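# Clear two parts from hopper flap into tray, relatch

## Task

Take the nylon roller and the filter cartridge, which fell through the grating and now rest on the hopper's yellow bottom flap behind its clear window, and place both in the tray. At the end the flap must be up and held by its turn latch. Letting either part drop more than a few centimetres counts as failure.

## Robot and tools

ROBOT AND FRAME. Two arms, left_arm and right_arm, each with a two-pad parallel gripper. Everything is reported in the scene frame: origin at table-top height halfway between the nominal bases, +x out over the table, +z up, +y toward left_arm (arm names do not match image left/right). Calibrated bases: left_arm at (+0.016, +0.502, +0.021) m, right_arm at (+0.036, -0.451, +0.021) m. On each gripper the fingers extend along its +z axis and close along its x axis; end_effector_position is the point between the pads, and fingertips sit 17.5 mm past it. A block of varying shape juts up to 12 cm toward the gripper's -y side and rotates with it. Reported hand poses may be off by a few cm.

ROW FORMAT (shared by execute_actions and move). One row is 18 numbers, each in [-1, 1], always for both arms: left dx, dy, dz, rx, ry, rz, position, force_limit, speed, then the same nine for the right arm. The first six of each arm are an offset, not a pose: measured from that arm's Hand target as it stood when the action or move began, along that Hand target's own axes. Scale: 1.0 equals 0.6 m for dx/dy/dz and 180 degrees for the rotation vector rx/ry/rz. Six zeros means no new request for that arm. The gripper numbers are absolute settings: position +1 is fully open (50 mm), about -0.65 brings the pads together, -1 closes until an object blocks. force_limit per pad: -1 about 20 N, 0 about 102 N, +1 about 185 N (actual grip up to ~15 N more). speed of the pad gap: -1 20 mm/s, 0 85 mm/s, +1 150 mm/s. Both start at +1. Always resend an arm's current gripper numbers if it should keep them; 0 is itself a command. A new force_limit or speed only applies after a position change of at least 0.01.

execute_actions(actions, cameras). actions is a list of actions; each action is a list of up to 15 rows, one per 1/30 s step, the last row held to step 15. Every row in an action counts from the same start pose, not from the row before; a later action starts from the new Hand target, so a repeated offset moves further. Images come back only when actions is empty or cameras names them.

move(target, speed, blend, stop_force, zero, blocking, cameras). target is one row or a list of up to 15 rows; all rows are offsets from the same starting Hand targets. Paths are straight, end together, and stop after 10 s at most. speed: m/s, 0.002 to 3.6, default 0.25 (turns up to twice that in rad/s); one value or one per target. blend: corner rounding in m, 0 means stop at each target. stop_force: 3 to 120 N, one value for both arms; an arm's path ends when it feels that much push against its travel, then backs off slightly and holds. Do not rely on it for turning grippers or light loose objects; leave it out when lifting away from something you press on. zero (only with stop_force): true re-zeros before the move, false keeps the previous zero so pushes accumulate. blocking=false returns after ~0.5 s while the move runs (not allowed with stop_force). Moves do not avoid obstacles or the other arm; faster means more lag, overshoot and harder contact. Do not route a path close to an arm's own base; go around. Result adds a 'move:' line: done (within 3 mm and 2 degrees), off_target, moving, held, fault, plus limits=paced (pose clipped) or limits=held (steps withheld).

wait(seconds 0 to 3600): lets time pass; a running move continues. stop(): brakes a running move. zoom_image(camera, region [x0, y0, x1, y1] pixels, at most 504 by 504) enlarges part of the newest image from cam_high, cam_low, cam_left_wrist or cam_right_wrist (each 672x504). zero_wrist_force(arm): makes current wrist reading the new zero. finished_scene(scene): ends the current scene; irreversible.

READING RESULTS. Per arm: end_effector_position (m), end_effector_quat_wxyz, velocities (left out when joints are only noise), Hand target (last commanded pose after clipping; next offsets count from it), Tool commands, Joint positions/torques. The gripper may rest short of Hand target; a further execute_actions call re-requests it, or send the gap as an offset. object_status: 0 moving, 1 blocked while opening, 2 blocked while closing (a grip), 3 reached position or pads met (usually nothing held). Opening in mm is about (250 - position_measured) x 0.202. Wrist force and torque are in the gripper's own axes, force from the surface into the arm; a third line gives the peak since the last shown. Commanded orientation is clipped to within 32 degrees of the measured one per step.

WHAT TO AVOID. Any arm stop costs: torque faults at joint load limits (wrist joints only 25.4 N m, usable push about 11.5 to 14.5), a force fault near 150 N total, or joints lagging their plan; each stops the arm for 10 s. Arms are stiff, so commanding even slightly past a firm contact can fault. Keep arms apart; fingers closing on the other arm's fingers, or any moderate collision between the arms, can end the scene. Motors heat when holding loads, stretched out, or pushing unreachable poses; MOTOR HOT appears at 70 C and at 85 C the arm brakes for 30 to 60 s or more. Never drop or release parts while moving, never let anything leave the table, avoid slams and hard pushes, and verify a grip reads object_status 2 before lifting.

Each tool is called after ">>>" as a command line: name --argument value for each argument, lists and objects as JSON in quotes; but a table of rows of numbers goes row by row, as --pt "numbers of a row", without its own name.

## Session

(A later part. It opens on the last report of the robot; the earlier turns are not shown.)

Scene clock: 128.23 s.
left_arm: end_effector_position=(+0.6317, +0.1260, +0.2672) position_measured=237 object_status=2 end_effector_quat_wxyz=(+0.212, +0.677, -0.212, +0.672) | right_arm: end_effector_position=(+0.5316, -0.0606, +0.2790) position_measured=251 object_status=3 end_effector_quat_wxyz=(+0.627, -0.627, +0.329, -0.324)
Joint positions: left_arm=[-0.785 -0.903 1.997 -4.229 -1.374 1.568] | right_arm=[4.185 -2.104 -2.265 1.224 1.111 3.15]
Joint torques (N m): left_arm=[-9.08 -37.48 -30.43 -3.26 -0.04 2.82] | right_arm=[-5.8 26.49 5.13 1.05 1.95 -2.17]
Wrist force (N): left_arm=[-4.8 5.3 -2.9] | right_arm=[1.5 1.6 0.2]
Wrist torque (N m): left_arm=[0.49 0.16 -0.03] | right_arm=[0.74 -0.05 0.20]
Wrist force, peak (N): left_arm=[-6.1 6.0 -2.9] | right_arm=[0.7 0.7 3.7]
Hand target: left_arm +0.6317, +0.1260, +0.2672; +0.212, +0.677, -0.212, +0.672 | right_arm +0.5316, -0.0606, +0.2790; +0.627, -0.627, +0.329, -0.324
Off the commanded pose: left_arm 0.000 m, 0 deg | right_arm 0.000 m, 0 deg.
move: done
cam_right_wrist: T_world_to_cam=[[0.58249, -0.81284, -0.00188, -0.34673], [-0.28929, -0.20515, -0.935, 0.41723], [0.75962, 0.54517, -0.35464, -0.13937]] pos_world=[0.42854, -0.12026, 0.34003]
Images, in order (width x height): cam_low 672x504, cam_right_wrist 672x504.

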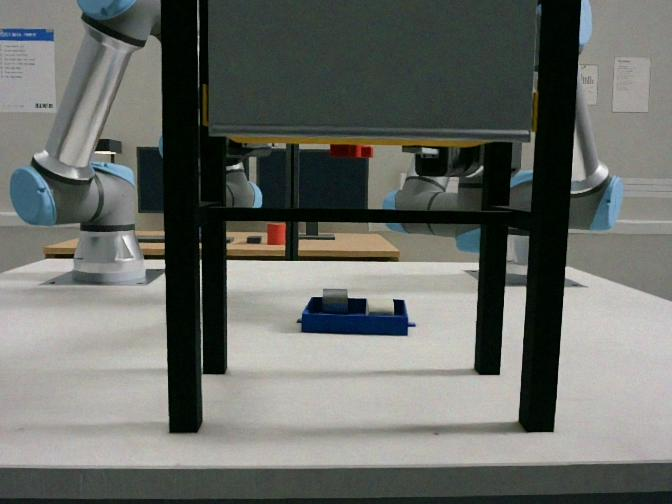

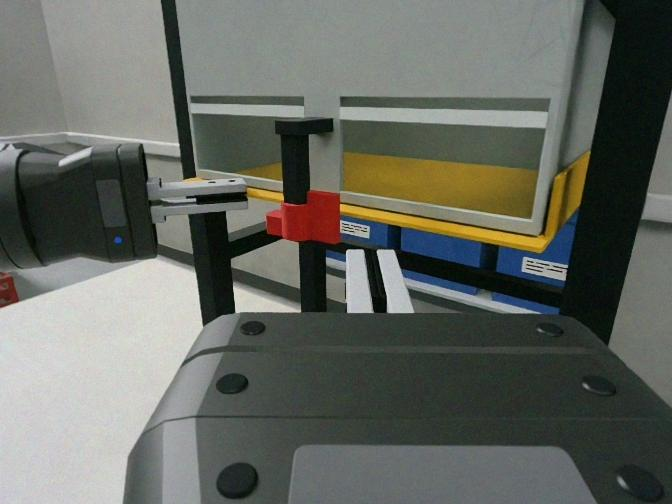

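>>> move --target '[0,0,0,0,0,0,-1,-1,-1,0.0393,0,0.144,0,0,0,-1,-0.85,0.5]' --speed 0.06 --stop_force 12

>>> move --pt "0 0 0 0 0 0 -1 -1 -1 -0.0436 0 0.036 0 0 0 -1 -0.85 0.5" --pt "0 0 0 0 0 0 -1 -1 -1 -0.0763 0 0.024 0 0 0 -1 -0.85 0.5" --pt "0 0 0 0 0 0 -1 -1 -1 -0.118 0 0.0165 0 0 0 -1 -0.85 0.5" --pt "0 0 0 0 0 0 -1 -1 -1 -0.129 0 0.015 0 0 0 -1 -0.85 0.5" --speed 0.03 --stop_force 20

>>> move --target '[0,0,0,0,0,0,-1,-1,-1,0.06,0,-0.13,0,0,0,-1,-0.85,0.5]' --cameras '["cam_right_wrist","cam_low"]'

>>> zoom_image --camera "cam_right_wrist" --region '[180, 100, 430, 310]'

Scene clock: 132.93 s.
left_arm: end_effector_position=(+0.6317, +0.1260, +0.2672) position_measured=237 object_status=2 end_effector_quat_wxyz=(+0.212, +0.677, -0.212, +0.672) | right_arm: end_effector_position=(+0.6159, -0.0303, +0.2785) position_measured=251 object_status=3 end_effector_quat_wxyz=(+0.627, -0.627, +0.329, -0.324)
Joint positions: left_arm=[-0.785 -0.903 1.997 -4.229 -1.374 1.568] | right_arm=[4.046 -2.207 -2.014 1.075 1.25 3.149]
Joint torques (N m): left_arm=[-9.55 -37.32 -29.96 -2.68 0.04 2.71] | right_arm=[7.57 54.62 20.4 1.08 -2.1 -1.72]
Wrist force (N): left_arm=[-5.2 5.6 -3.1] | right_arm=[1.6 1.5 0.1]
Wrist torque (N m): left_arm=[0.52 0.15 -0.03] | right_arm=[0.71 -0.07 0.29]
Wrist force, peak (N): left_arm=[-5.9 5.9 -2.9] | right_arm=[1.8 1.9 0.3]
Hand target: left_arm +0.6317, +0.1260, +0.2672; +0.212, +0.677, -0.212, +0.672 | right_arm +0.6159, -0.0303, +0.2785; +0.627, -0.627, +0.329, -0.324
Off the commanded pose: left_arm 0.000 m, 0 deg | right_arm 0.000 m, 0 deg.
move: done

Scene clock: 136.73 s.
left_arm: end_effector_position=(+0.6317, +0.1260, +0.2672) position_measured=237 object_status=2 end_effector_quat_wxyz=(+0.212, +0.677, -0.212, +0.672) | right_arm: end_effector_position=(+0.5789, +0.0382, +0.2790) position_measured=251 object_status=3 end_effector_quat_wxyz=(+0.627, -0.627, +0.329, -0.324)
Joint positions: left_arm=[-0.785 -0.903 1.997 -4.229 -1.374 1.568] | right_arm=[4.198 -2.229 -1.961 1.044 1.098 3.15]
Joint torques (N m): left_arm=[-9.55 -37.36 -30.41 -2.51 0.03 2.45] | right_arm=[-7.24 35.4 20.82 1.75 1.8 1.73]
Wrist force (N): left_arm=[-5.4 5.9 -2.7] | right_arm=[1.7 1.7 0.2]
Wrist torque (N m): left_arm=[0.56 0.14 -0.03] | right_arm=[0.73 -0.08 0.21]
Wrist force, peak (N): left_arm=[-6.0 5.9 -2.6] | right_arm=[1.8 1.8 0.2]
Hand target: left_arm +0.6317, +0.1260, +0.2672; +0.212, +0.677, -0.212, +0.672 | right_arm +0.5789, +0.0382, +0.2790; +0.627, -0.627, +0.329, -0.324
Off the commanded pose: left_arm 0.000 m, 0 deg | right_arm 0.000 m, 0 deg.
move: done

Scene clock: 137.57 s.
left_arm: end_effector_position=(+0.6317, +0.1260, +0.2672) position_measured=237 object_status=2 end_effector_quat_wxyz=(+0.212, +0.677, -0.212, +0.672) | right_arm: end_effector_position=(+0.5357, -0.0359, +0.2790) position_measured=251 object_status=3 end_effector_quat_wxyz=(+0.627, -0.627, +0.329, -0.324) end_effector_velocity=(-0.001, -0.002, -0.002) end_effector_angular_velocity=(-0.003, +0.001, -0.001)
Joint positions: left_arm=[-0.785 -0.903 1.997 -4.229 -1.374 1.568] | right_arm=[4.207 -2.126 -2.209 1.189 1.089 3.15]
Joint velocities: left_arm=[within noise] | right_arm=[0 -0.001 -0.006 0.004 -0.001 0]
Joint torques (N m): left_arm=[-8.38 -36.96 -28.79 -2.57 0.06 2.72] | right_arm=[-7.63 43.99 5.51 3.71 1.63 0.78]
Wrist force (N): left_arm=[-4.1 5.6 -3.1] | right_arm=[1.5 1.7 0.3]
Wrist torque (N m): left_arm=[0.55 0.12 -0.03] | right_arm=[0.76 -0.04 0.20]
Wrist force, peak (N): left_arm=[-6.0 5.8 -2.6] | right_arm=[3.0 1.7 -2.5]
Hand target: left_arm +0.6317, +0.1260, +0.2672; +0.212, +0.677, -0.212, +0.672 | right_arm +0.5357, -0.0360, +0.2790; +0.627, -0.627, +0.329, -0.324
Off the commanded pose: left_arm 0.000 m, 0 deg | right_arm 0.000 m, 0 deg.
move: done
cam_right_wrist: T_world_to_cam=[[0.5825, -0.81283, -0.00177, -0.32902], [-0.28941, -0.20536, -0.93492, 0.42346], [0.75956, 0.5451, -0.35486, -0.15579]] pos_world=[0.43254, -0.09556, 0.34003]
Images, in order (width x height): cam_low 672x504, cam_right_wrist 672x504.

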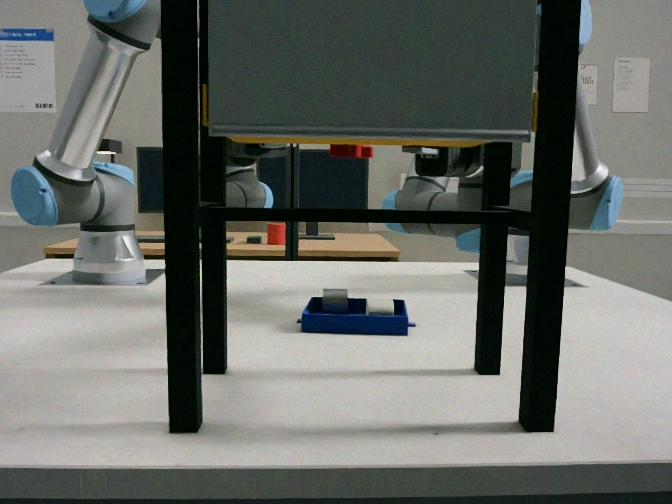

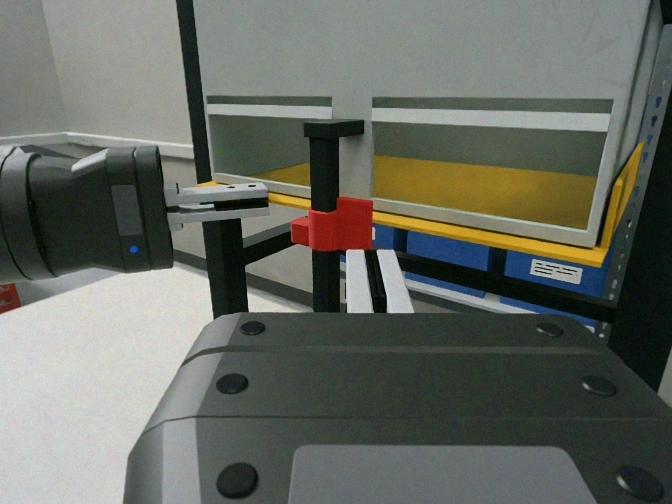

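Scaled by 2.016 from the camera's image (finer frame: 960x720).

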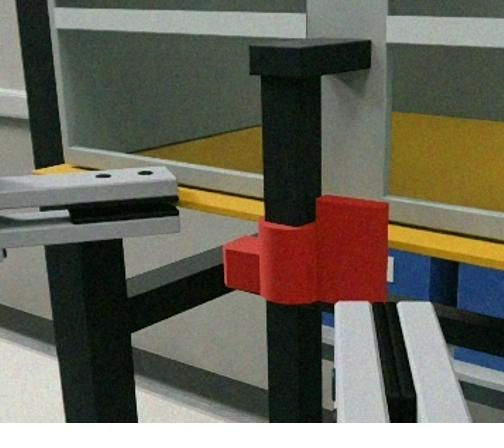

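>>> move --target '[0,0,0,0,0,0,-1,-1,-1,0.0708,0,0.1288,0,0,0,-1,-0.85,0.5]' --speed 0.06 --stop_force 12

>>> move --pt "0 0 0 0 0 0 -1 -1 -1 -0.0367 0 0.034 0 0 0 -1 -0.85 0.5" --pt "0 0 0 0 0 0 -1 -1 -1 -0.0692 0 0.022 0 0 0 -1 -0.85 0.5" --pt "0 0 0 0 0 0 -1 -1 -1 -0.1128 0 0.0118 0 0 0 -1 -0.85 0.5" --pt "0 0 0 0 0 0 -1 -1 -1 -0.1268 0 0.0093 0 0 0 -1 -0.85 0.5" --speed 0.03 --stop_force 20

>>> move --target '[0,0,0,0,0,0,-1,-1,-1,0.06,0,-0.13,0,0,0,-1,-0.85,0.5]' --cameras '["cam_right_wrist","cam_low"]'

>>> zoom_image --camera "cam_right_wrist" --region '[180, 100, 430, 310]'

Scene clock: 150.70 s.
left_arm: end_effector_position=(+0.6317, +0.1260, +0.2672) position_measured=237 object_status=2 end_effector_quat_wxyz=(+0.212, +0.677, -0.212, +0.672) | right_arm: end_effector_position=(+0.6231, -0.0266, +0.2785) position_measured=251 object_status=3 end_effector_quat_wxyz=(+0.627, -0.627, +0.329, -0.324)
Joint positions: left_arm=[-0.785 -0.903 1.997 -4.229 -1.374 1.568] | right_arm=[4.038 -2.218 -1.989 1.061 1.258 3.149]
Joint torques (N m): left_arm=[-7.44 -45.93 -17.74 -4.55 -0.16 2.64] | right_arm=[5.48 55.74 21.13 4.01 1.9 -1.9]
Wrist force (N): left_arm=[-5.1 3.6 -4.3] | right_arm=[1.1 2.3 -1.0]
Wrist torque (N m): left_arm=[0.48 0.16 -0.03] | right_arm=[0.68 -0.14 0.31]
Wrist force, peak (N): left_arm=[-7.2 6.8 -0.4] | right_arm=[-17.6 2.4 -50.6]
Hand target: left_arm +0.6317, +0.1260, +0.2672; +0.212, +0.677, -0.212, +0.672 | right_arm +0.6231, -0.0266, +0.2785; +0.627, -0.627, +0.329, -0.324
Off the commanded pose: left_arm 0.000 m, 0 deg | right_arm 0.000 m, 0 deg.
move: contact (right_arm)

Scene clock: 152.17 s.
left_arm: end_effector_position=(+0.6317, +0.1260, +0.2672) position_measured=237 object_status=2 end_effector_quat_wxyz=(+0.212, +0.677, -0.212, +0.672) | right_arm: end_effector_position=(+0.6237, -0.0204, +0.2786) position_measured=251 object_status=3 end_effector_quat_wxyz=(+0.627, -0.627, +0.329, -0.324)
Joint positions: left_arm=[-0.785 -0.903 1.997 -4.229 -1.374 1.568] | right_arm=[4.045 -2.223 -1.976 1.054 1.252 3.149]
Joint torques (N m): left_arm=[-3.68 -55.89 -2.47 -4.18 2.31 2.97] | right_arm=[-25.54 55.27 25.03 3.06 -8.13 -1.46]
Wrist force (N): left_arm=[-3.4 7.0 5.5] | right_arm=[-21.0 2.0 -18.6]
Wrist torque (N m): left_arm=[0.51 0.14 -0.03] | right_arm=[0.47 -0.37 0.53]
Wrist force, peak (N): left_arm=[-8.2 9.2 4.8] | right_arm=[-21.7 0.2 -51.8]
Hand target: left_arm +0.6317, +0.1260, +0.2672; +0.212, +0.677, -0.212, +0.672 | right_arm +0.6238, -0.0204, +0.2787; +0.627, -0.627, +0.329, -0.324 (not the last commanded pose)
Off the commanded pose: left_arm 0.000 m, 0 deg | right_arm 0.071 m, 0 deg.
move: contact (right_arm); path passed 0 of 4 targets

Scene clock: 153.00 s.
left_arm: end_effector_position=(+0.6317, +0.1260, +0.2672) position_measured=237 object_status=2 end_effector_quat_wxyz=(+0.212, +0.677, -0.212, +0.672) | right_arm: end_effector_position=(+0.5806, -0.0946, +0.2786) position_measured=251 object_status=3 end_effector_quat_wxyz=(+0.627, -0.627, +0.329, -0.324) end_effector_velocity=(-0.001, -0.001, +0.000) end_effector_angular_velocity=(+0.000, +0.001, +0.000)
Joint positions: left_arm=[-0.785 -0.903 1.997 -4.229 -1.374 1.568] | right_arm=[4.018 -2.128 -2.208 1.191 1.278 3.149]
Joint velocities: left_arm=[within noise] | right_arm=[0.001 0.001 -0.005 0.003 -0.001 0]
Joint torques (N m): left_arm=[-2.44 -60.27 -9.11 -4.02 -0.5 2.55] | right_arm=[2.62 43.3 4.65 4.54 -1.8 -2.36]
Wrist force (N): left_arm=[-5.5 3.6 -2.9] | right_arm=[2.8 1.1 0.0]
Wrist torque (N m): left_arm=[0.48 0.15 -0.03] | right_arm=[0.63 -0.25 0.31]
Wrist force, peak (N): left_arm=[-4.4 7.5 5.7] | right_arm=[-20.7 3.4 -18.6]
Hand target: left_arm +0.6317, +0.1260, +0.2672; +0.212, +0.677, -0.212, +0.672 | right_arm +0.5806, -0.0947, +0.2787; +0.627, -0.627, +0.329, -0.324
Off the commanded pose: left_arm 0.000 m, 0 deg | right_arm 0.000 m, 0 deg.
move: done
cam_right_wrist: T_world_to_cam=[[0.5828, -0.81261, -0.0019, -0.40302], [-0.28915, -0.20519, -0.93503, 0.42399], [0.75943, 0.54548, -0.35455, -0.1581]] pos_world=[0.47754, -0.15426, 0.33963]
Images, in order (width x height): cam_low 672x504, cam_right_wrist 672x504.

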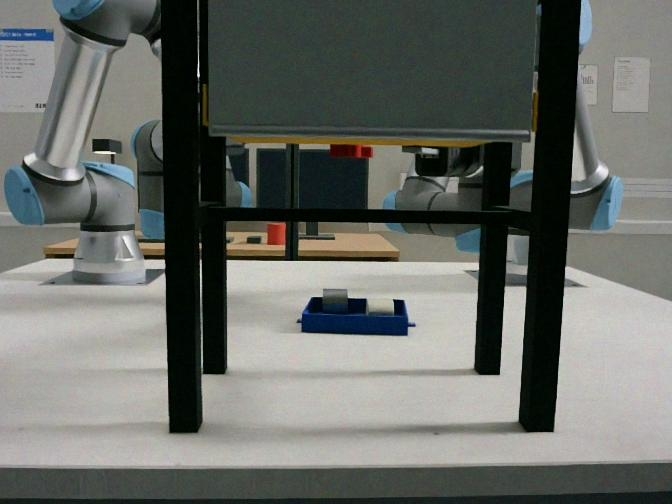

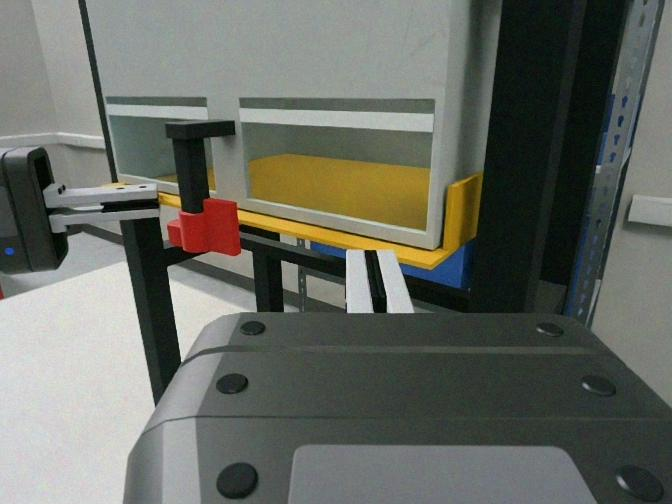

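Scaled by 2.016 from the camera's image (finer frame: 960x720).

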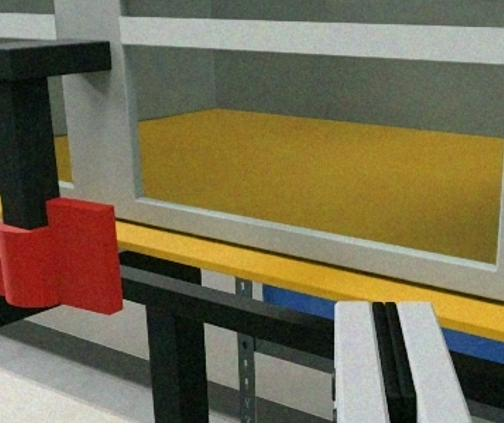

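>>> move --pt "0 0 0 0 0 0 -1 -1 -1 -0.187 0.0145 0.01 0 0 0 -1 -0.85 0.5" --pt "0 0 0 0 0 0 -1 -1 -1 -0.2375 0.0428 0.0973 0 0 0 -1 -0.85 0.5" --pt "0 0 0 0 0 0 -1 -1 -1 -0.2133 0.0428 0.1622 0 0 0 -1 -0.85 0.5" --speed '[0.2,0.2,0.06]' --blend '[0.01,0.005,0]' --stop_force 20 --cameras '["cam_right_wrist"]'

>>> zoom_image --camera "cam_right_wrist" --region '[300, 150, 500, 320]'

Scene clock: 158.80 s.
left_arm: end_effector_position=(+0.6317, +0.1260, +0.2672) position_measured=237 object_status=2 end_effector_quat_wxyz=(+0.212, +0.677, -0.212, +0.672) | right_arm: end_effector_position=(+0.5866, +0.0661, +0.2535) position_measured=251 object_status=3 end_effector_quat_wxyz=(+0.627, -0.627, +0.329, -0.324)
Joint positions: left_arm=[-0.785 -0.903 1.997 -4.229 -1.374 1.568] | right_arm=[4.211 -2.317 -1.879 1.051 1.086 3.15]
Joint torques (N m): left_arm=[8.22 -62.51 -30.49 -2.83 -0.45 2.49] | right_arm=[7 58.95 21.8 1.05 -0.68 -1.62]
Wrist force (N): left_arm=[-4.4 3.3 -3.0] | right_arm=[2.8 0.7 0.2]
Wrist torque (N m): left_arm=[0.46 0.17 -0.03] | right_arm=[0.60 -0.25 0.19]
Wrist force, peak (N): left_arm=[-6.1 3.8 -2.9] | right_arm=[4.5 0.5 0.0]
Hand target: left_arm +0.6317, +0.1260, +0.2672; +0.212, +0.677, -0.212, +0.672 | right_arm +0.5866, +0.0661, +0.2535; +0.627, -0.627, +0.329, -0.324
Off the commanded pose: left_arm 0.000 m, 0 deg | right_arm 0.000 m, 0 deg.
move: done
cam_right_wrist: T_world_to_cam=[[0.58275, -0.81265, -0.0019, -0.27595], [-0.289, -0.20505, -0.93511, 0.43509], [0.75953, 0.54548, -0.35435, -0.25936]] pos_world=[0.48354, 0.00644, 0.31443]

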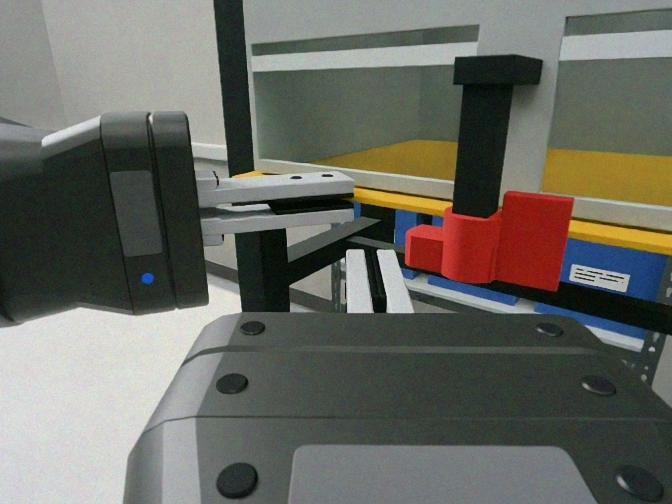

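Scaled by 2.520 from the camera's image (finer frame: 960x720).

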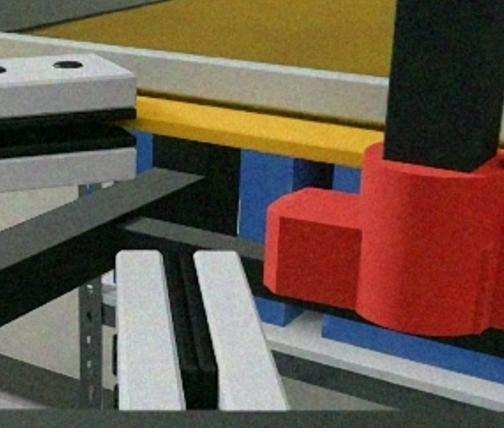

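>>> move --target '[0,0,0,0,0,0,-1,-1,-1,0.0374,0,0.0487,0,0,0,-1,-0.85,0.5]' --speed 0.03 --stop_force 20 --cameras '["cam_right_wrist"]'

Scene clock: 161.70 s.
left_arm: end_effector_position=(+0.6317, +0.1260, +0.2672) position_measured=237 object_status=2 end_effector_quat_wxyz=(+0.212, +0.677, -0.212, +0.672) | right_arm: end_effector_position=(+0.6179, +0.0650, +0.2533) position_measured=251 object_status=3 end_effector_quat_wxyz=(+0.627, -0.628, +0.328, -0.323)
Joint positions: left_arm=[-0.785 -0.903 1.997 -4.229 -1.374 1.568] | right_arm=[4.153 -2.345 -1.812 1.012 1.144 3.15]
Joint torques (N m): left_arm=[8.12 -61.36 -30.31 -2.24 -0.49 2.53] | right_arm=[-32.01 66.24 21.05 4 -6.07 -0.04]
Wrist force (N): left_arm=[-4.6 3.4 -2.8] | right_arm=[-27.1 5.5 4.0]
Wrist torque (N m): left_arm=[0.47 0.14 -0.03] | right_arm=[0.65 -0.38 0.00]
Wrist force, peak (N): left_arm=[-6.2 3.5 -2.8] | right_arm=[-41.2 -3.5 11.1]
Hand target: left_arm +0.6317, +0.1260, +0.2672; +0.212, +0.677, -0.212, +0.672 | right_arm +0.6179, +0.0650, +0.2533; +0.627, -0.628, +0.328, -0.323 (not the last commanded pose)
Off the commanded pose: left_arm 0.000 m, 0 deg | right_arm 0.006 m, 0 deg.
move: contact (right_arm)
cam_right_wrist: T_world_to_cam=[[0.58363, -0.81202, -0.00184, -0.29565], [-0.28881, -0.20547, -0.93508, 0.4436], [0.75892, 0.54627, -0.35444, -0.28221]] pos_world=[0.51484, 0.00524, 0.31423]

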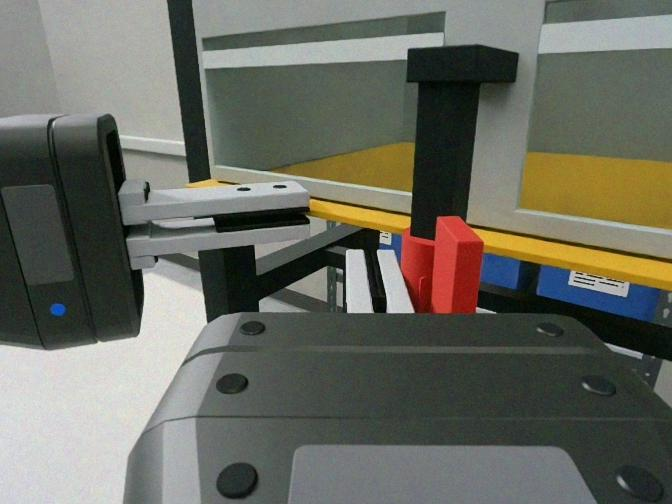

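>>> move --pt "0 0 0 0 0 0 -1 -1 -1 -0.012 0 -0.012 0 0 0 -1 -0.85 0.5" --pt "0 0 0 0 0 0 -1 -1 -1 -0.03 0 -0.2 0 0 0 -1 -0.85 0.5" --speed 0.08 --cameras '["cam_right_wrist"]'

Scene clock: 164.70 s.
left_arm: end_effector_position=(+0.6317, +0.1260, +0.2672) position_measured=237 object_status=2 end_effector_quat_wxyz=(+0.212, +0.677, -0.212, +0.672) | right_arm: end_effector_position=(+0.5094, +0.0108, +0.2539) position_measured=251 object_status=3 end_effector_quat_wxyz=(+0.628, -0.628, +0.328, -0.323)
Joint positions: left_arm=[-0.785 -0.903 1.997 -4.229 -1.374 1.568] | right_arm=[4.321 -2.211 -2.16 1.225 0.977 3.15]
Joint torques (N m): left_arm=[9.65 -62.24 -29.43 -2.42 -0.52 2.21] | right_arm=[0.5 31.3 6.87 1.9 1 1.44]
Wrist force (N): left_arm=[-5.4 3.5 -2.6] | right_arm=[5.5 2.6 0.4]
Wrist torque (N m): left_arm=[0.46 0.12 -0.03] | right_arm=[0.87 -0.68 0.16]
Wrist force, peak (N): left_arm=[-6.0 3.4 -2.8] | right_arm=[-27.2 5.1 4.2]
Hand target: left_arm +0.6317, +0.1260, +0.2672; +0.212, +0.677, -0.212, +0.672 | right_arm +0.5093, +0.0107, +0.2538; +0.627, -0.628, +0.328, -0.323
Off the commanded pose: left_arm 0.000 m, 0 deg | right_arm 0.000 m, 0 deg.
move: done
cam_right_wrist: T_world_to_cam=[[0.58369, -0.81198, -0.00189, -0.27634], [-0.28874, -0.20539, -0.93512, 0.40167], [0.75891, 0.54636, -0.35434, -0.17007]] pos_world=[0.40634, -0.04896, 0.31483]

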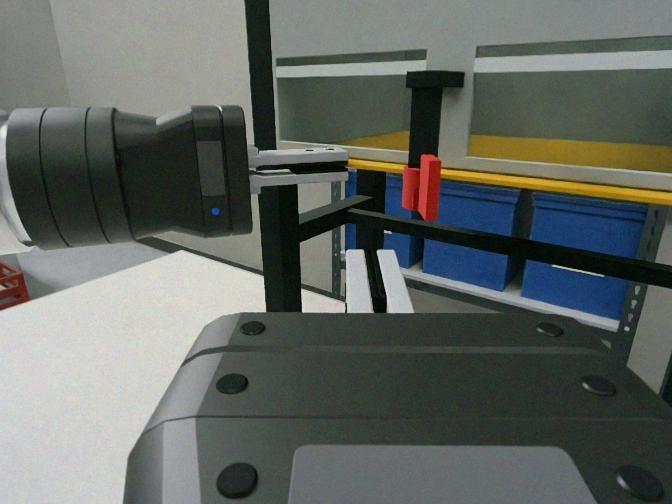

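>>> move --pt "0 0 0 0 0 0 -1 -1 -1 0.075 -0.0235 -0.0127 0 0 0 -1 -0.85 0.5" --pt "0 0 0 0 0 0 -1 -1 -1 0.1045 -0.0235 0.0803 0 0 0 -1 -0.85 0.5" --speed 0.12 --blend 0.005

>>> move --target '[0,0,0,0,0,0,-1,-1,-1,-0.0623,0,0.0447,0,0,0,-1,-0.85,0.5]' --speed 0.04 --stop_force 20

>>> move --target '[0,0,0,0,0,0,-1,-1,-1,0.03,0,-0.14,0,0,0,-1,-0.85,0.5]' --cameras '["cam_right_wrist","cam_low"]'

>>> zoom_image --camera "cam_low" --region '[200, 120, 460, 240]'

Scene clock: 167.93 s.
left_arm: end_effector_position=(+0.6317, +0.1260, +0.2672) position_measured=237 object_status=2 end_effector_quat_wxyz=(+0.212, +0.677, -0.212, +0.672) | right_arm: end_effector_position=(+0.5848, -0.0129, +0.2673) position_measured=251 object_status=3 end_effector_quat_wxyz=(+0.627, -0.628, +0.328, -0.323)
Joint positions: left_arm=[-0.785 -0.903 1.997 -4.229 -1.374 1.568] | right_arm=[4.127 -2.217 -2.054 1.125 1.17 3.149]
Joint torques (N m): left_arm=[8.87 -61.59 -31.06 -2.19 -0.8 2.02] | right_arm=[-5.91 47.99 19.17 1.67 -0.39 -1.66]
Wrist force (N): left_arm=[-3.8 3.1 -3.1] | right_arm=[5.6 2.6 0.2]
Wrist torque (N m): left_arm=[0.42 0.08 -0.03] | right_arm=[0.90 -0.71 0.29]
Wrist force, peak (N): left_arm=[-6.1 3.5 -2.9] | right_arm=[6.6 2.4 -1.5]
Hand target: left_arm +0.6317, +0.1260, +0.2672; +0.212, +0.677, -0.212, +0.672 | right_arm +0.5849, -0.0129, +0.2673; +0.627, -0.628, +0.328, -0.323
Off the commanded pose: left_arm 0.000 m, 0 deg | right_arm 0.000 m, 0 deg.
move: done

Scene clock: 170.17 s.
left_arm: end_effector_position=(+0.6317, +0.1260, +0.2672) position_measured=237 object_status=2 end_effector_quat_wxyz=(+0.212, +0.677, -0.212, +0.672) | right_arm: end_effector_position=(+0.5853, +0.0330, +0.2675) position_measured=251 object_status=3 end_effector_quat_wxyz=(+0.628, -0.628, +0.328, -0.323)
Joint positions: left_arm=[-0.785 -0.903 1.997 -4.229 -1.374 1.568] | right_arm=[4.179 -2.255 -1.958 1.068 1.118 3.15]
Joint torques (N m): left_arm=[8.72 -62.66 -30.97 -2.2 -0.56 2.49] | right_arm=[-13.37 55.95 16 0.55 1.11 1.89]
Wrist force (N): left_arm=[-5.2 3.2 -3.0] | right_arm=[1.6 6.3 -34.8]
Wrist torque (N m): left_arm=[0.43 0.13 -0.03] | right_arm=[1.27 -0.49 0.25]
Wrist force, peak (N): left_arm=[-6.0 3.6 -2.9] | right_arm=[0.7 9.8 -59.4]
Hand target: left_arm +0.6317, +0.1260, +0.2672; +0.212, +0.677, -0.212, +0.672 | right_arm +0.5853, +0.0330, +0.2675; +0.628, -0.628, +0.328, -0.323
Off the commanded pose: left_arm 0.000 m, 0 deg | right_arm 0.000 m, 0 deg.
move: contact (right_arm)

Scene clock: 171.00 s.
left_arm: end_effector_position=(+0.6317, +0.1260, +0.2672) position_measured=237 object_status=2 end_effector_quat_wxyz=(+0.212, +0.677, -0.212, +0.672) | right_arm: end_effector_position=(+0.5270, -0.0299, +0.2676) position_measured=251 object_status=3 end_effector_quat_wxyz=(+0.627, -0.628, +0.328, -0.323) end_effector_velocity=(-0.001, -0.002, -0.002) end_effector_angular_velocity=(-0.004, +0.001, -0.001)
Joint positions: left_arm=[-0.785 -0.903 1.997 -4.229 -1.374 1.568] | right_arm=[4.235 -2.155 -2.214 1.224 1.063 3.15]
Joint velocities: left_arm=[within noise] | right_arm=[0 -0.001 -0.008 0.004 -0.002 -0.001]
Joint torques (N m): left_arm=[9.72 -61.52 -30.83 -2.31 -0.57 2.41] | right_arm=[0.4 45.75 3.48 3.77 1.02 0.23]
Wrist force (N): left_arm=[-4.0 3.1 -3.2] | right_arm=[5.6 3.0 0.1]
Wrist torque (N m): left_arm=[0.44 0.12 -0.03] | right_arm=[0.96 -0.70 0.22]
Wrist force, peak (N): left_arm=[-6.0 3.5 -3.0] | right_arm=[1.7 6.4 -32.3]
Hand target: left_arm +0.6317, +0.1260, +0.2672; +0.212, +0.677, -0.212, +0.672 | right_arm +0.5269, -0.0300, +0.2677; +0.628, -0.628, +0.328, -0.323
Off the commanded pose: left_arm 0.000 m, 0 deg | right_arm 0.000 m, 0 deg.
move: done
cam_right_wrist: T_world_to_cam=[[0.58376, -0.81192, -0.00181, -0.31968], [-0.28884, -0.20559, -0.93504, 0.4113], [0.75881, 0.54636, -0.35454, -0.15619]] pos_world=[0.42394, -0.08966, 0.32863]
Images, in order (width x height): cam_low 672x504, cam_right_wrist 672x504.

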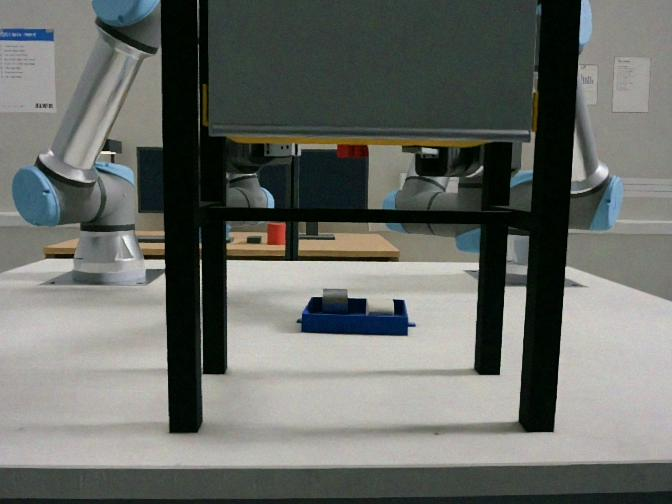

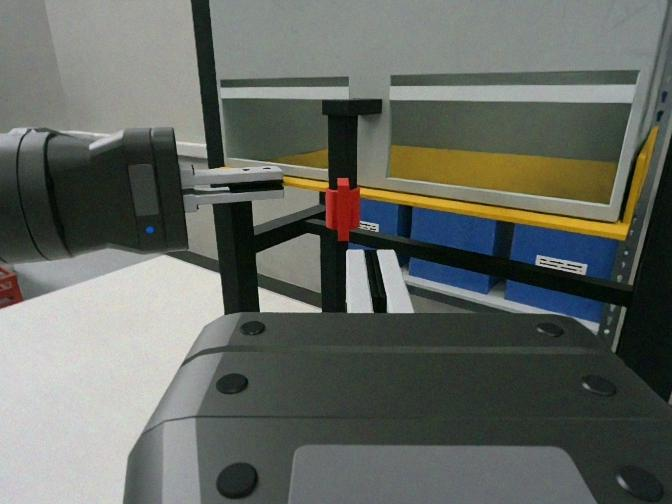

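Scaled by 1.938 from the camera's image (finer frame: 960x720).

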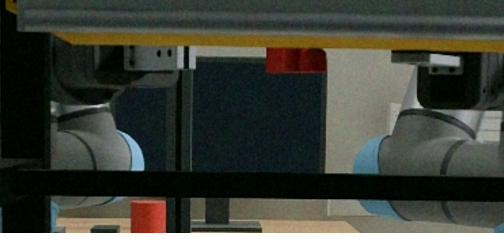

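>>> move --pt "0 0 0 0 0 0 -1 -1 -1 0.02 0 0.098 0 0 0 -1 -0.85 0.5" --pt "0 0 0 0 0 0 -1 -1 -1 0.0173 0 0.136 0 0 0 -1 -0.85 0.5" --speed '[0.12,0.04]' --stop_force 15

>>> move --pt "0 0 0 0 0 0 -1 -1 -1 -0.0255 0 0.0017 0 0 0 -1 -0.85 0.5" --pt "0 0 0 0 0 0 -1 -1 -1 -0.0517 0 -0.0017 0 0 0 -1 -0.85 0.5" --pt "0 0 0 0 0 0 -1 -1 -1 -0.0638 0 -0.007 0 0 0 -1 -0.85 0.5" --speed 0.03 --stop_force 20

>>> move --target '[0,0,0,0,0,0,-1,-1,-1,0.03,0,-0.14,0,0,0,-1,-0.85,0.5]' --cameras '["cam_right_wrist","cam_low"]'

>>> zoom_image --camera "cam_low" --region '[200, 120, 460, 240]'

Scene clock: 174.97 s.
left_arm: end_effector_position=(+0.6317, +0.1260, +0.2672) position_measured=237 object_status=2 end_effector_quat_wxyz=(+0.212, +0.677, -0.212, +0.672) | right_arm: end_effector_position=(+0.5996, +0.0084, +0.2673) position_measured=251 object_status=3 end_effector_quat_wxyz=(+0.628, -0.628, +0.328, -0.323)
Joint positions: left_arm=[-0.785 -0.903 1.997 -4.229 -1.374 1.568] | right_arm=[4.125 -2.248 -1.977 1.08 1.173 3.149]
Joint torques (N m): left_arm=[8.81 -60.39 -29.98 -2.06 -0.6 2.24] | right_arm=[8.34 56.12 18.54 2.84 -2.08 -2.02]
Wrist force (N): left_arm=[-5.0 3.5 -3.0] | right_arm=[5.6 2.7 0.2]
Wrist torque (N m): left_arm=[0.47 0.14 -0.02] | right_arm=[0.91 -0.71 0.29]
Wrist force, peak (N): left_arm=[-6.0 3.7 -2.8] | right_arm=[6.2 2.7 1.3]
Hand target: left_arm +0.6317, +0.1260, +0.2672; +0.212, +0.677, -0.212, +0.672 | right_arm +0.5997, +0.0084, +0.2673; +0.628, -0.628, +0.328, -0.323
Off the commanded pose: left_arm 0.000 m, 0 deg | right_arm 0.000 m, 0 deg.
move: done

Scene clock: 177.20 s.
left_arm: end_effector_position=(+0.6317, +0.1260, +0.2672) position_measured=237 object_status=2 end_effector_quat_wxyz=(+0.212, +0.677, -0.212, +0.672) | right_arm: end_effector_position=(+0.5742, +0.0373, +0.2676) position_measured=251 object_status=3 end_effector_quat_wxyz=(+0.628, -0.628, +0.328, -0.323)
Joint positions: left_arm=[-0.785 -0.903 1.997 -4.229 -1.374 1.568] | right_arm=[4.205 -2.249 -1.972 1.076 1.092 3.15]
Joint torques (N m): left_arm=[9.7 -61.33 -31.22 -2.33 -0.56 2.53] | right_arm=[-7.58 47.13 20.85 0.57 1.82 1.84]
Wrist force (N): left_arm=[-6.0 3.7 -2.9] | right_arm=[5.7 2.5 0.2]
Wrist torque (N m): left_arm=[0.50 0.18 -0.03] | right_arm=[0.86 -0.71 0.25]
Wrist force, peak (N): left_arm=[-6.0 3.7 -2.9] | right_arm=[6.2 2.8 0.2]
Hand target: left_arm +0.6317, +0.1260, +0.2672; +0.212, +0.677, -0.212, +0.672 | right_arm +0.5742, +0.0373, +0.2676; +0.628, -0.628, +0.328, -0.323
Off the commanded pose: left_arm 0.000 m, 0 deg | right_arm 0.000 m, 0 deg.
move: done

Scene clock: 178.03 s.
left_arm: end_effector_position=(+0.6317, +0.1260, +0.2672) position_measured=237 object_status=2 end_effector_quat_wxyz=(+0.212, +0.677, -0.212, +0.672) | right_arm: end_effector_position=(+0.5159, -0.0256, +0.2677) position_measured=251 object_status=3 end_effector_quat_wxyz=(+0.627, -0.628, +0.328, -0.323) end_effector_velocity=(+0.000, -0.002, -0.002) end_effector_angular_velocity=(-0.003, +0.002, -0.002)
Joint positions: left_arm=[-0.785 -0.903 1.997 -4.229 -1.374 1.568] | right_arm=[4.267 -2.15 -2.228 1.233 1.03 3.15]
Joint velocities: left_arm=[within noise] | right_arm=[-0.001 -0.002 -0.006 0.004 -0.001 0.001]
Joint torques (N m): left_arm=[9.08 -60.57 -30.01 -2.17 -0.66 2.48] | right_arm=[2.34 43.71 3.41 3.98 0.57 -0.09]
Wrist force (N): left_arm=[-4.2 3.2 -3.0] | right_arm=[5.6 2.9 0.4]
Wrist torque (N m): left_arm=[0.44 0.09 -0.03] | right_arm=[0.94 -0.70 0.21]
Wrist force, peak (N): left_arm=[-6.0 3.6 -2.7] | right_arm=[6.2 2.9 -2.5]
Hand target: left_arm +0.6317, +0.1260, +0.2672; +0.212, +0.677, -0.212, +0.672 | right_arm +0.5158, -0.0257, +0.2678; +0.628, -0.628, +0.328, -0.323
Off the commanded pose: left_arm 0.000 m, 0 deg | right_arm 0.000 m, 0 deg.
move: done
cam_right_wrist: T_world_to_cam=[[0.58376, -0.81192, -0.00181, -0.30971], [-0.28884, -0.20559, -0.93504, 0.40907], [0.75881, 0.54636, -0.35454, -0.15008]] pos_world=[0.41284, -0.08536, 0.32873]
Images, in order (width x height): cam_low 672x504, cam_right_wrist 672x504.

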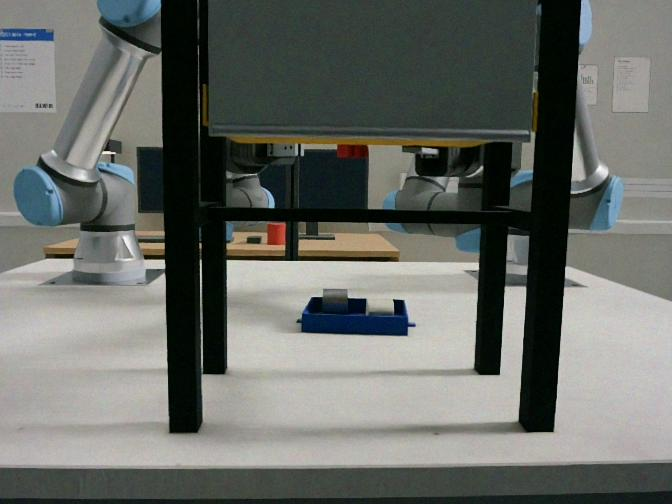

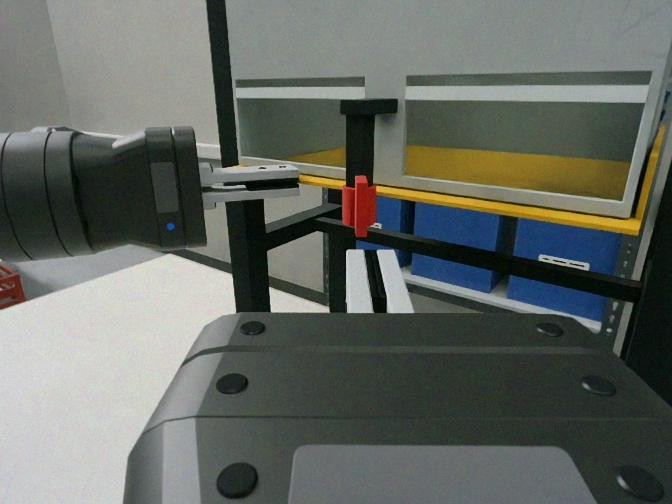

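Scaled by 1.938 from the camera's image (finer frame: 960x720).

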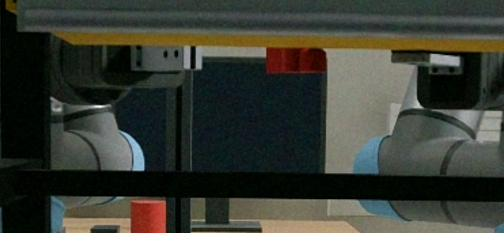

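>>> move --pt "0 0 0 0 0 0 -1 -1 -1 0.038 0 0.115 0 0 0 -1 -0.85 0.5" --pt "0 0 0 0 0 0 -1 -1 -1 0.0363 0 0.16 0 0 0 -1 -0.85 0.5" --speed '[0.12,0.04]' --stop_force 15

>>> move --pt "0 0 0 0 0 0 -1 -1 -1 -0.0257 0 0.003 0 0 0 -1 -0.85 0.5" --pt "0 0 0 0 0 0 -1 -1 -1 -0.0478 0 0 0 0 0 -1 -0.85 0.5" --pt "0 0 0 0 0 0 -1 -1 -1 -0.0648 0 -0.0058 0 0 0 -1 -0.85 0.5" --speed 0.03 --stop_force 20

>>> move --target '[0,0,0,0,0,0,-1,-1,-1,0.03,0,-0.14,0,0,0,-1,-0.85,0.5]' --cameras '["cam_right_wrist","cam_low"]'

>>> zoom_image --camera "cam_low" --region '[200, 120, 460, 240]'

Scene clock: 182.20 s.
left_arm: end_effector_position=(+0.6317, +0.1260, +0.2672) position_measured=237 object_status=2 end_effector_quat_wxyz=(+0.212, +0.677, -0.212, +0.672) | right_arm: end_effector_position=(+0.6069, +0.0117, +0.2673) position_measured=251 object_status=3 end_effector_quat_wxyz=(+0.628, -0.628, +0.328, -0.323)
Joint positions: left_arm=[-0.785 -0.903 1.997 -4.229 -1.374 1.568] | right_arm=[4.115 -2.257 -1.954 1.066 1.183 3.149]
Joint torques (N m): left_arm=[8.92 -61.47 -30.84 -2.26 -0.65 2.32] | right_arm=[7.28 56.65 18.75 2.66 -2 -1.85]
Wrist force (N): left_arm=[-5.7 3.6 -3.0] | right_arm=[5.7 2.7 0.2]
Wrist torque (N m): left_arm=[0.47 0.13 -0.03] | right_arm=[0.88 -0.72 0.29]
Wrist force, peak (N): left_arm=[-5.9 3.8 -2.8] | right_arm=[6.4 2.9 1.7]
Hand target: left_arm +0.6317, +0.1260, +0.2672; +0.212, +0.677, -0.212, +0.672 | right_arm +0.6069, +0.0117, +0.2673; +0.628, -0.628, +0.328, -0.323
Off the commanded pose: left_arm 0.000 m, 0 deg | right_arm 0.000 m, 0 deg.
move: done

Scene clock: 184.43 s.
left_arm: end_effector_position=(+0.6317, +0.1260, +0.2672) position_measured=237 object_status=2 end_effector_quat_wxyz=(+0.212, +0.677, -0.212, +0.672) | right_arm: end_effector_position=(+0.5817, +0.0415, +0.2676) position_measured=251 object_status=3 end_effector_quat_wxyz=(+0.628, -0.628, +0.328, -0.323)
Joint positions: left_arm=[-0.785 -0.903 1.997 -4.229 -1.374 1.568] | right_arm=[4.195 -2.26 -1.947 1.061 1.102 3.15]
Joint torques (N m): left_arm=[10.32 -61.3 -31.18 -2.32 -0.75 2.36] | right_arm=[-6.93 43.36 21.32 0.54 1.79 1.77]
Wrist force (N): left_arm=[-4.9 3.3 -3.0] | right_arm=[5.5 2.6 0.4]
Wrist torque (N m): left_arm=[0.45 0.16 -0.02] | right_arm=[0.89 -0.70 0.26]
Wrist force, peak (N): left_arm=[-6.0 3.5 -2.8] | right_arm=[7.3 3.4 0.3]
Hand target: left_arm +0.6317, +0.1260, +0.2672; +0.212, +0.677, -0.212, +0.672 | right_arm +0.5817, +0.0415, +0.2676; +0.628, -0.628, +0.328, -0.323
Off the commanded pose: left_arm 0.000 m, 0 deg | right_arm 0.000 m, 0 deg.
move: done

Scene clock: 185.27 s.
left_arm: end_effector_position=(+0.6317, +0.1260, +0.2672) position_measured=237 object_status=2 end_effector_quat_wxyz=(+0.212, +0.677, -0.212, +0.672) | right_arm: end_effector_position=(+0.5234, -0.0215, +0.2677) position_measured=251 object_status=3 end_effector_quat_wxyz=(+0.627, -0.628, +0.328, -0.323) end_effector_velocity=(+0.000, -0.002, -0.001) end_effector_angular_velocity=(+0.000, +0.002, +0.000)
Joint positions: left_arm=[-0.785 -0.903 1.997 -4.229 -1.374 1.568] | right_arm=[4.254 -2.159 -2.204 1.217 1.044 3.15]
Joint velocities: left_arm=[within noise] | right_arm=[-0.001 0 -0.006 0.004 0.001 0.002]
Joint torques (N m): left_arm=[7.82 -61.18 -30.48 -2.29 -0.54 2.48] | right_arm=[2.47 45.66 4.1 3.74 0.82 0.38]
Wrist force (N): left_arm=[-5.6 3.6 -2.8] | right_arm=[5.6 3.0 0.2]
Wrist torque (N m): left_arm=[0.48 0.11 -0.03] | right_arm=[0.94 -0.70 0.22]
Wrist force, peak (N): left_arm=[-5.9 3.4 -2.9] | right_arm=[6.2 2.9 -2.1]
Hand target: left_arm +0.6317, +0.1260, +0.2672; +0.212, +0.677, -0.212, +0.672 | right_arm +0.5233, -0.0215, +0.2677; +0.628, -0.628, +0.328, -0.323
Off the commanded pose: left_arm 0.000 m, 0 deg | right_arm 0.000 m, 0 deg.
move: done
cam_right_wrist: T_world_to_cam=[[0.58376, -0.81192, -0.00181, -0.31076], [-0.28884, -0.20559, -0.93504, 0.41199], [0.75881, 0.54636, -0.35454, -0.15805]] pos_world=[0.42034, -0.08126, 0.32863]
Images, in order (width x height): cam_low 672x504, cam_right_wrist 672x504.

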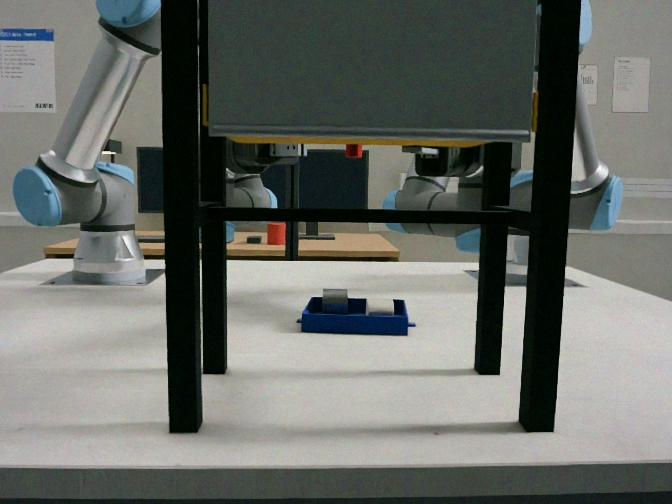

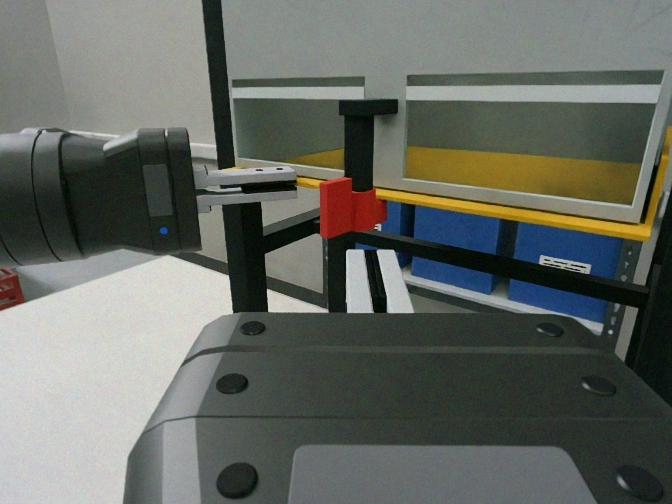

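Scaled by 1.938 from the camera's image (finer frame: 960x720).

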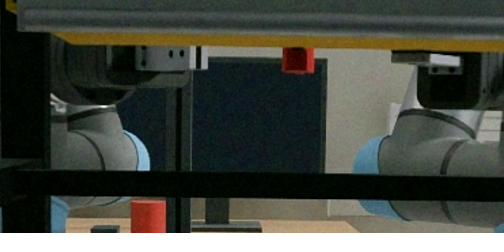

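>>> move --target '[0,0,0,0,0,0,-0.15,-1,-1,0,0,-0.0005,0,0,0,-1,-0.85,0.5]' --speed 0.05 --cameras '["cam_right_wrist","cam_left_wrist"]'

Scene clock: 187.07 s.
left_arm: end_effector_position=(+0.6317, +0.1260, +0.2673) position_measured=175 object_status=0 end_effector_quat_wxyz=(+0.212, +0.677, -0.212, +0.672) | right_arm: end_effector_position=(+0.5231, -0.0217, +0.2678) position_measured=251 object_status=3 end_effector_quat_wxyz=(+0.628, -0.628, +0.328, -0.323)
Joint positions: left_arm=[-0.785 -0.903 1.997 -4.229 -1.374 1.568] | right_arm=[4.254 -2.158 -2.206 1.218 1.043 3.15]
Joint torques (N m): left_arm=[6.87 -49.17 -18.96 -2.19 -0.66 2.23] | right_arm=[-1.72 38.49 18.17 0.73 0.44 -1.57]
Wrist force (N): left_arm=[-0.2 1.6 0.0] | right_arm=[5.2 2.7 0.3]
Wrist torque (N m): left_arm=[0.42 0.14 -0.02] | right_arm=[0.91 -0.64 0.21]
Wrist force, peak (N): left_arm=[-5.8 3.5 -3.2] | right_arm=[5.6 3.2 0.3]
Hand target: left_arm +0.6317, +0.1260, +0.2672; +0.212, +0.677, -0.212, +0.672 | right_arm +0.5231, -0.0217, +0.2677; +0.628, -0.628, +0.328, -0.323
Off the commanded pose: left_arm 0.000 m, 0 deg | right_arm 0.000 m, 0 deg.
move: done
cam_left_wrist: T_world_to_cam=[[0.01771, 0.00533, 0.99983, -0.26917], [-0.83053, -0.55669, 0.01767, 0.60014], [0.55669, -0.83071, -0.00543, -0.11869]] pos_world=[0.56928, 0.23693, 0.25787]
cam_right_wrist: T_world_to_cam=[[0.58369, -0.81198, -0.00189, -0.3107], [-0.28874, -0.20539, -0.93512, 0.41195], [0.75891, 0.54636, -0.35434, -0.15778]] pos_world=[0.42004, -0.08146, 0.32873]
Images, in order (width x height): cam_left_wrist 672x504, cam_right_wrist 672x504.

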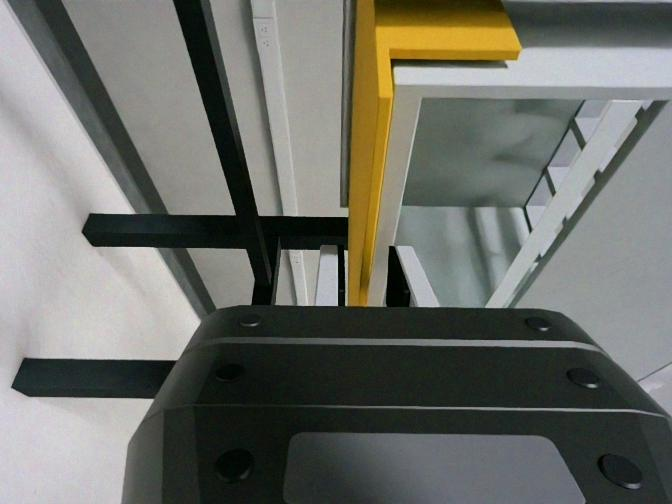

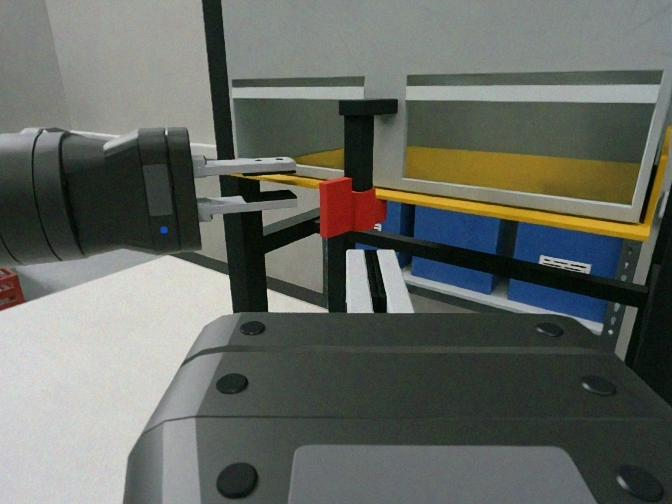

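>>> move --target '[0,0,-0.28,0,0,0,-0.15,-1,-1,0,0,-0.17,0,0,0,-1,-0.85,0.5]' --speed 0.15 --cameras '["cam_right_wrist","cam_low","cam_left_wrist"]'

Scene clock: 189.67 s.
left_arm: end_effector_position=(+0.4940, +0.2220, +0.2683) position_measured=175 object_status=3 end_effector_quat_wxyz=(+0.212, +0.677, -0.212, +0.672) | right_arm: end_effector_position=(+0.4397, -0.0803, +0.2681) position_measured=251 object_status=3 end_effector_quat_wxyz=(+0.628, -0.628, +0.328, -0.323)
Joint positions: left_arm=[-0.905 -1.074 2.486 -4.547 -1.254 1.567] | right_arm=[4.442 -2.069 -2.495 1.418 0.855 3.151]
Joint torques (N m): left_arm=[2.8 -21.18 5.87 -4 -0.1 -0.93] | right_arm=[5.88 19.42 1.79 2.78 -0.56 -0.67]
Wrist force (N): left_arm=[-0.6 1.7 -0.1] | right_arm=[5.7 2.9 0.3]
Wrist torque (N m): left_arm=[0.42 0.17 -0.04] | right_arm=[0.94 -0.71 0.16]
Wrist force, peak (N): left_arm=[-0.8 1.5 -2.5] | right_arm=[6.0 2.8 0.4]
Hand target: left_arm +0.4939, +0.2221, +0.2682; +0.212, +0.677, -0.212, +0.672 | right_arm +0.4396, -0.0804, +0.2681; +0.628, -0.628, +0.328, -0.323
Off the commanded pose: left_arm 0.000 m, 0 deg | right_arm 0.000 m, 0 deg.
move: done
cam_left_wrist: T_world_to_cam=[[0.01759, 0.00549, 0.99983, -0.26835], [-0.83066, -0.5565, 0.01767, 0.53911], [0.5565, -0.83083, -0.00523, 0.03784]] pos_world=[0.43148, 0.33293, 0.25897]
cam_right_wrist: T_world_to_cam=[[0.58378, -0.81191, -0.00199, -0.30967], [-0.28878, -0.20535, -0.93511, 0.37621], [0.75882, 0.54647, -0.35434, -0.06223]] pos_world=[0.33664, -0.14016, 0.32913]
Images, in order (width x height): cam_low 672x504, cam_left_wrist 672x504, cam_right_wrist 672x504.

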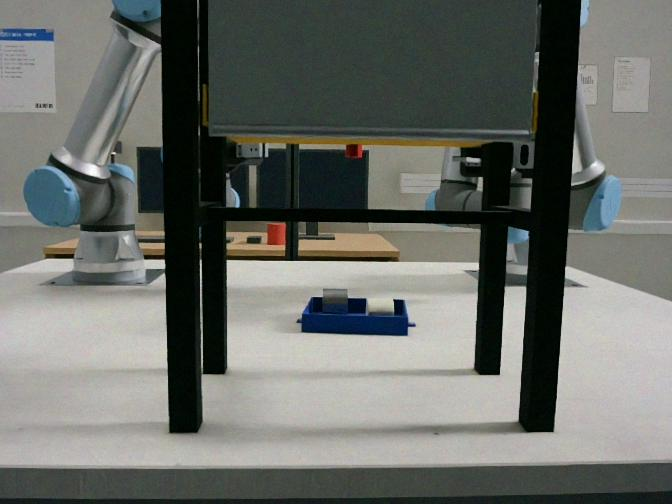

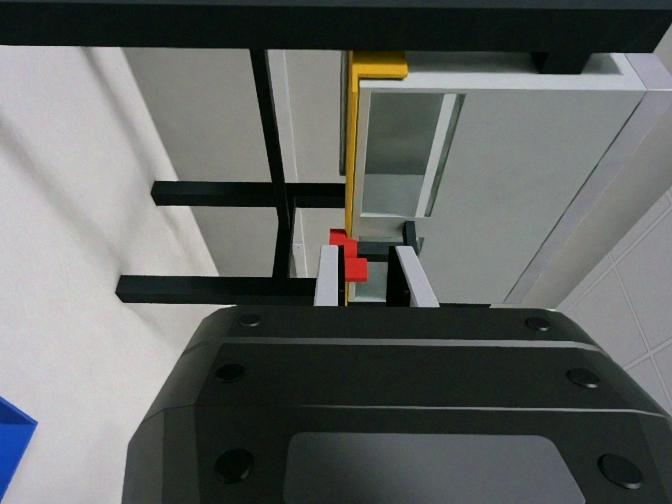

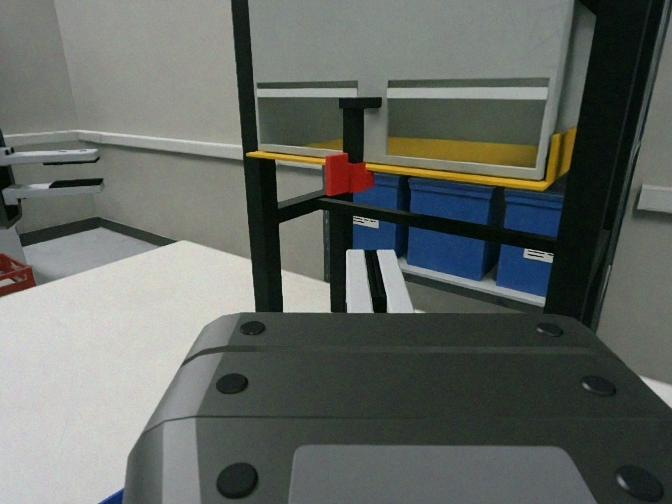

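Flap stays up; both parts in the tray.

>>> finished_scene --scene 2

The scene is finished: the task was done.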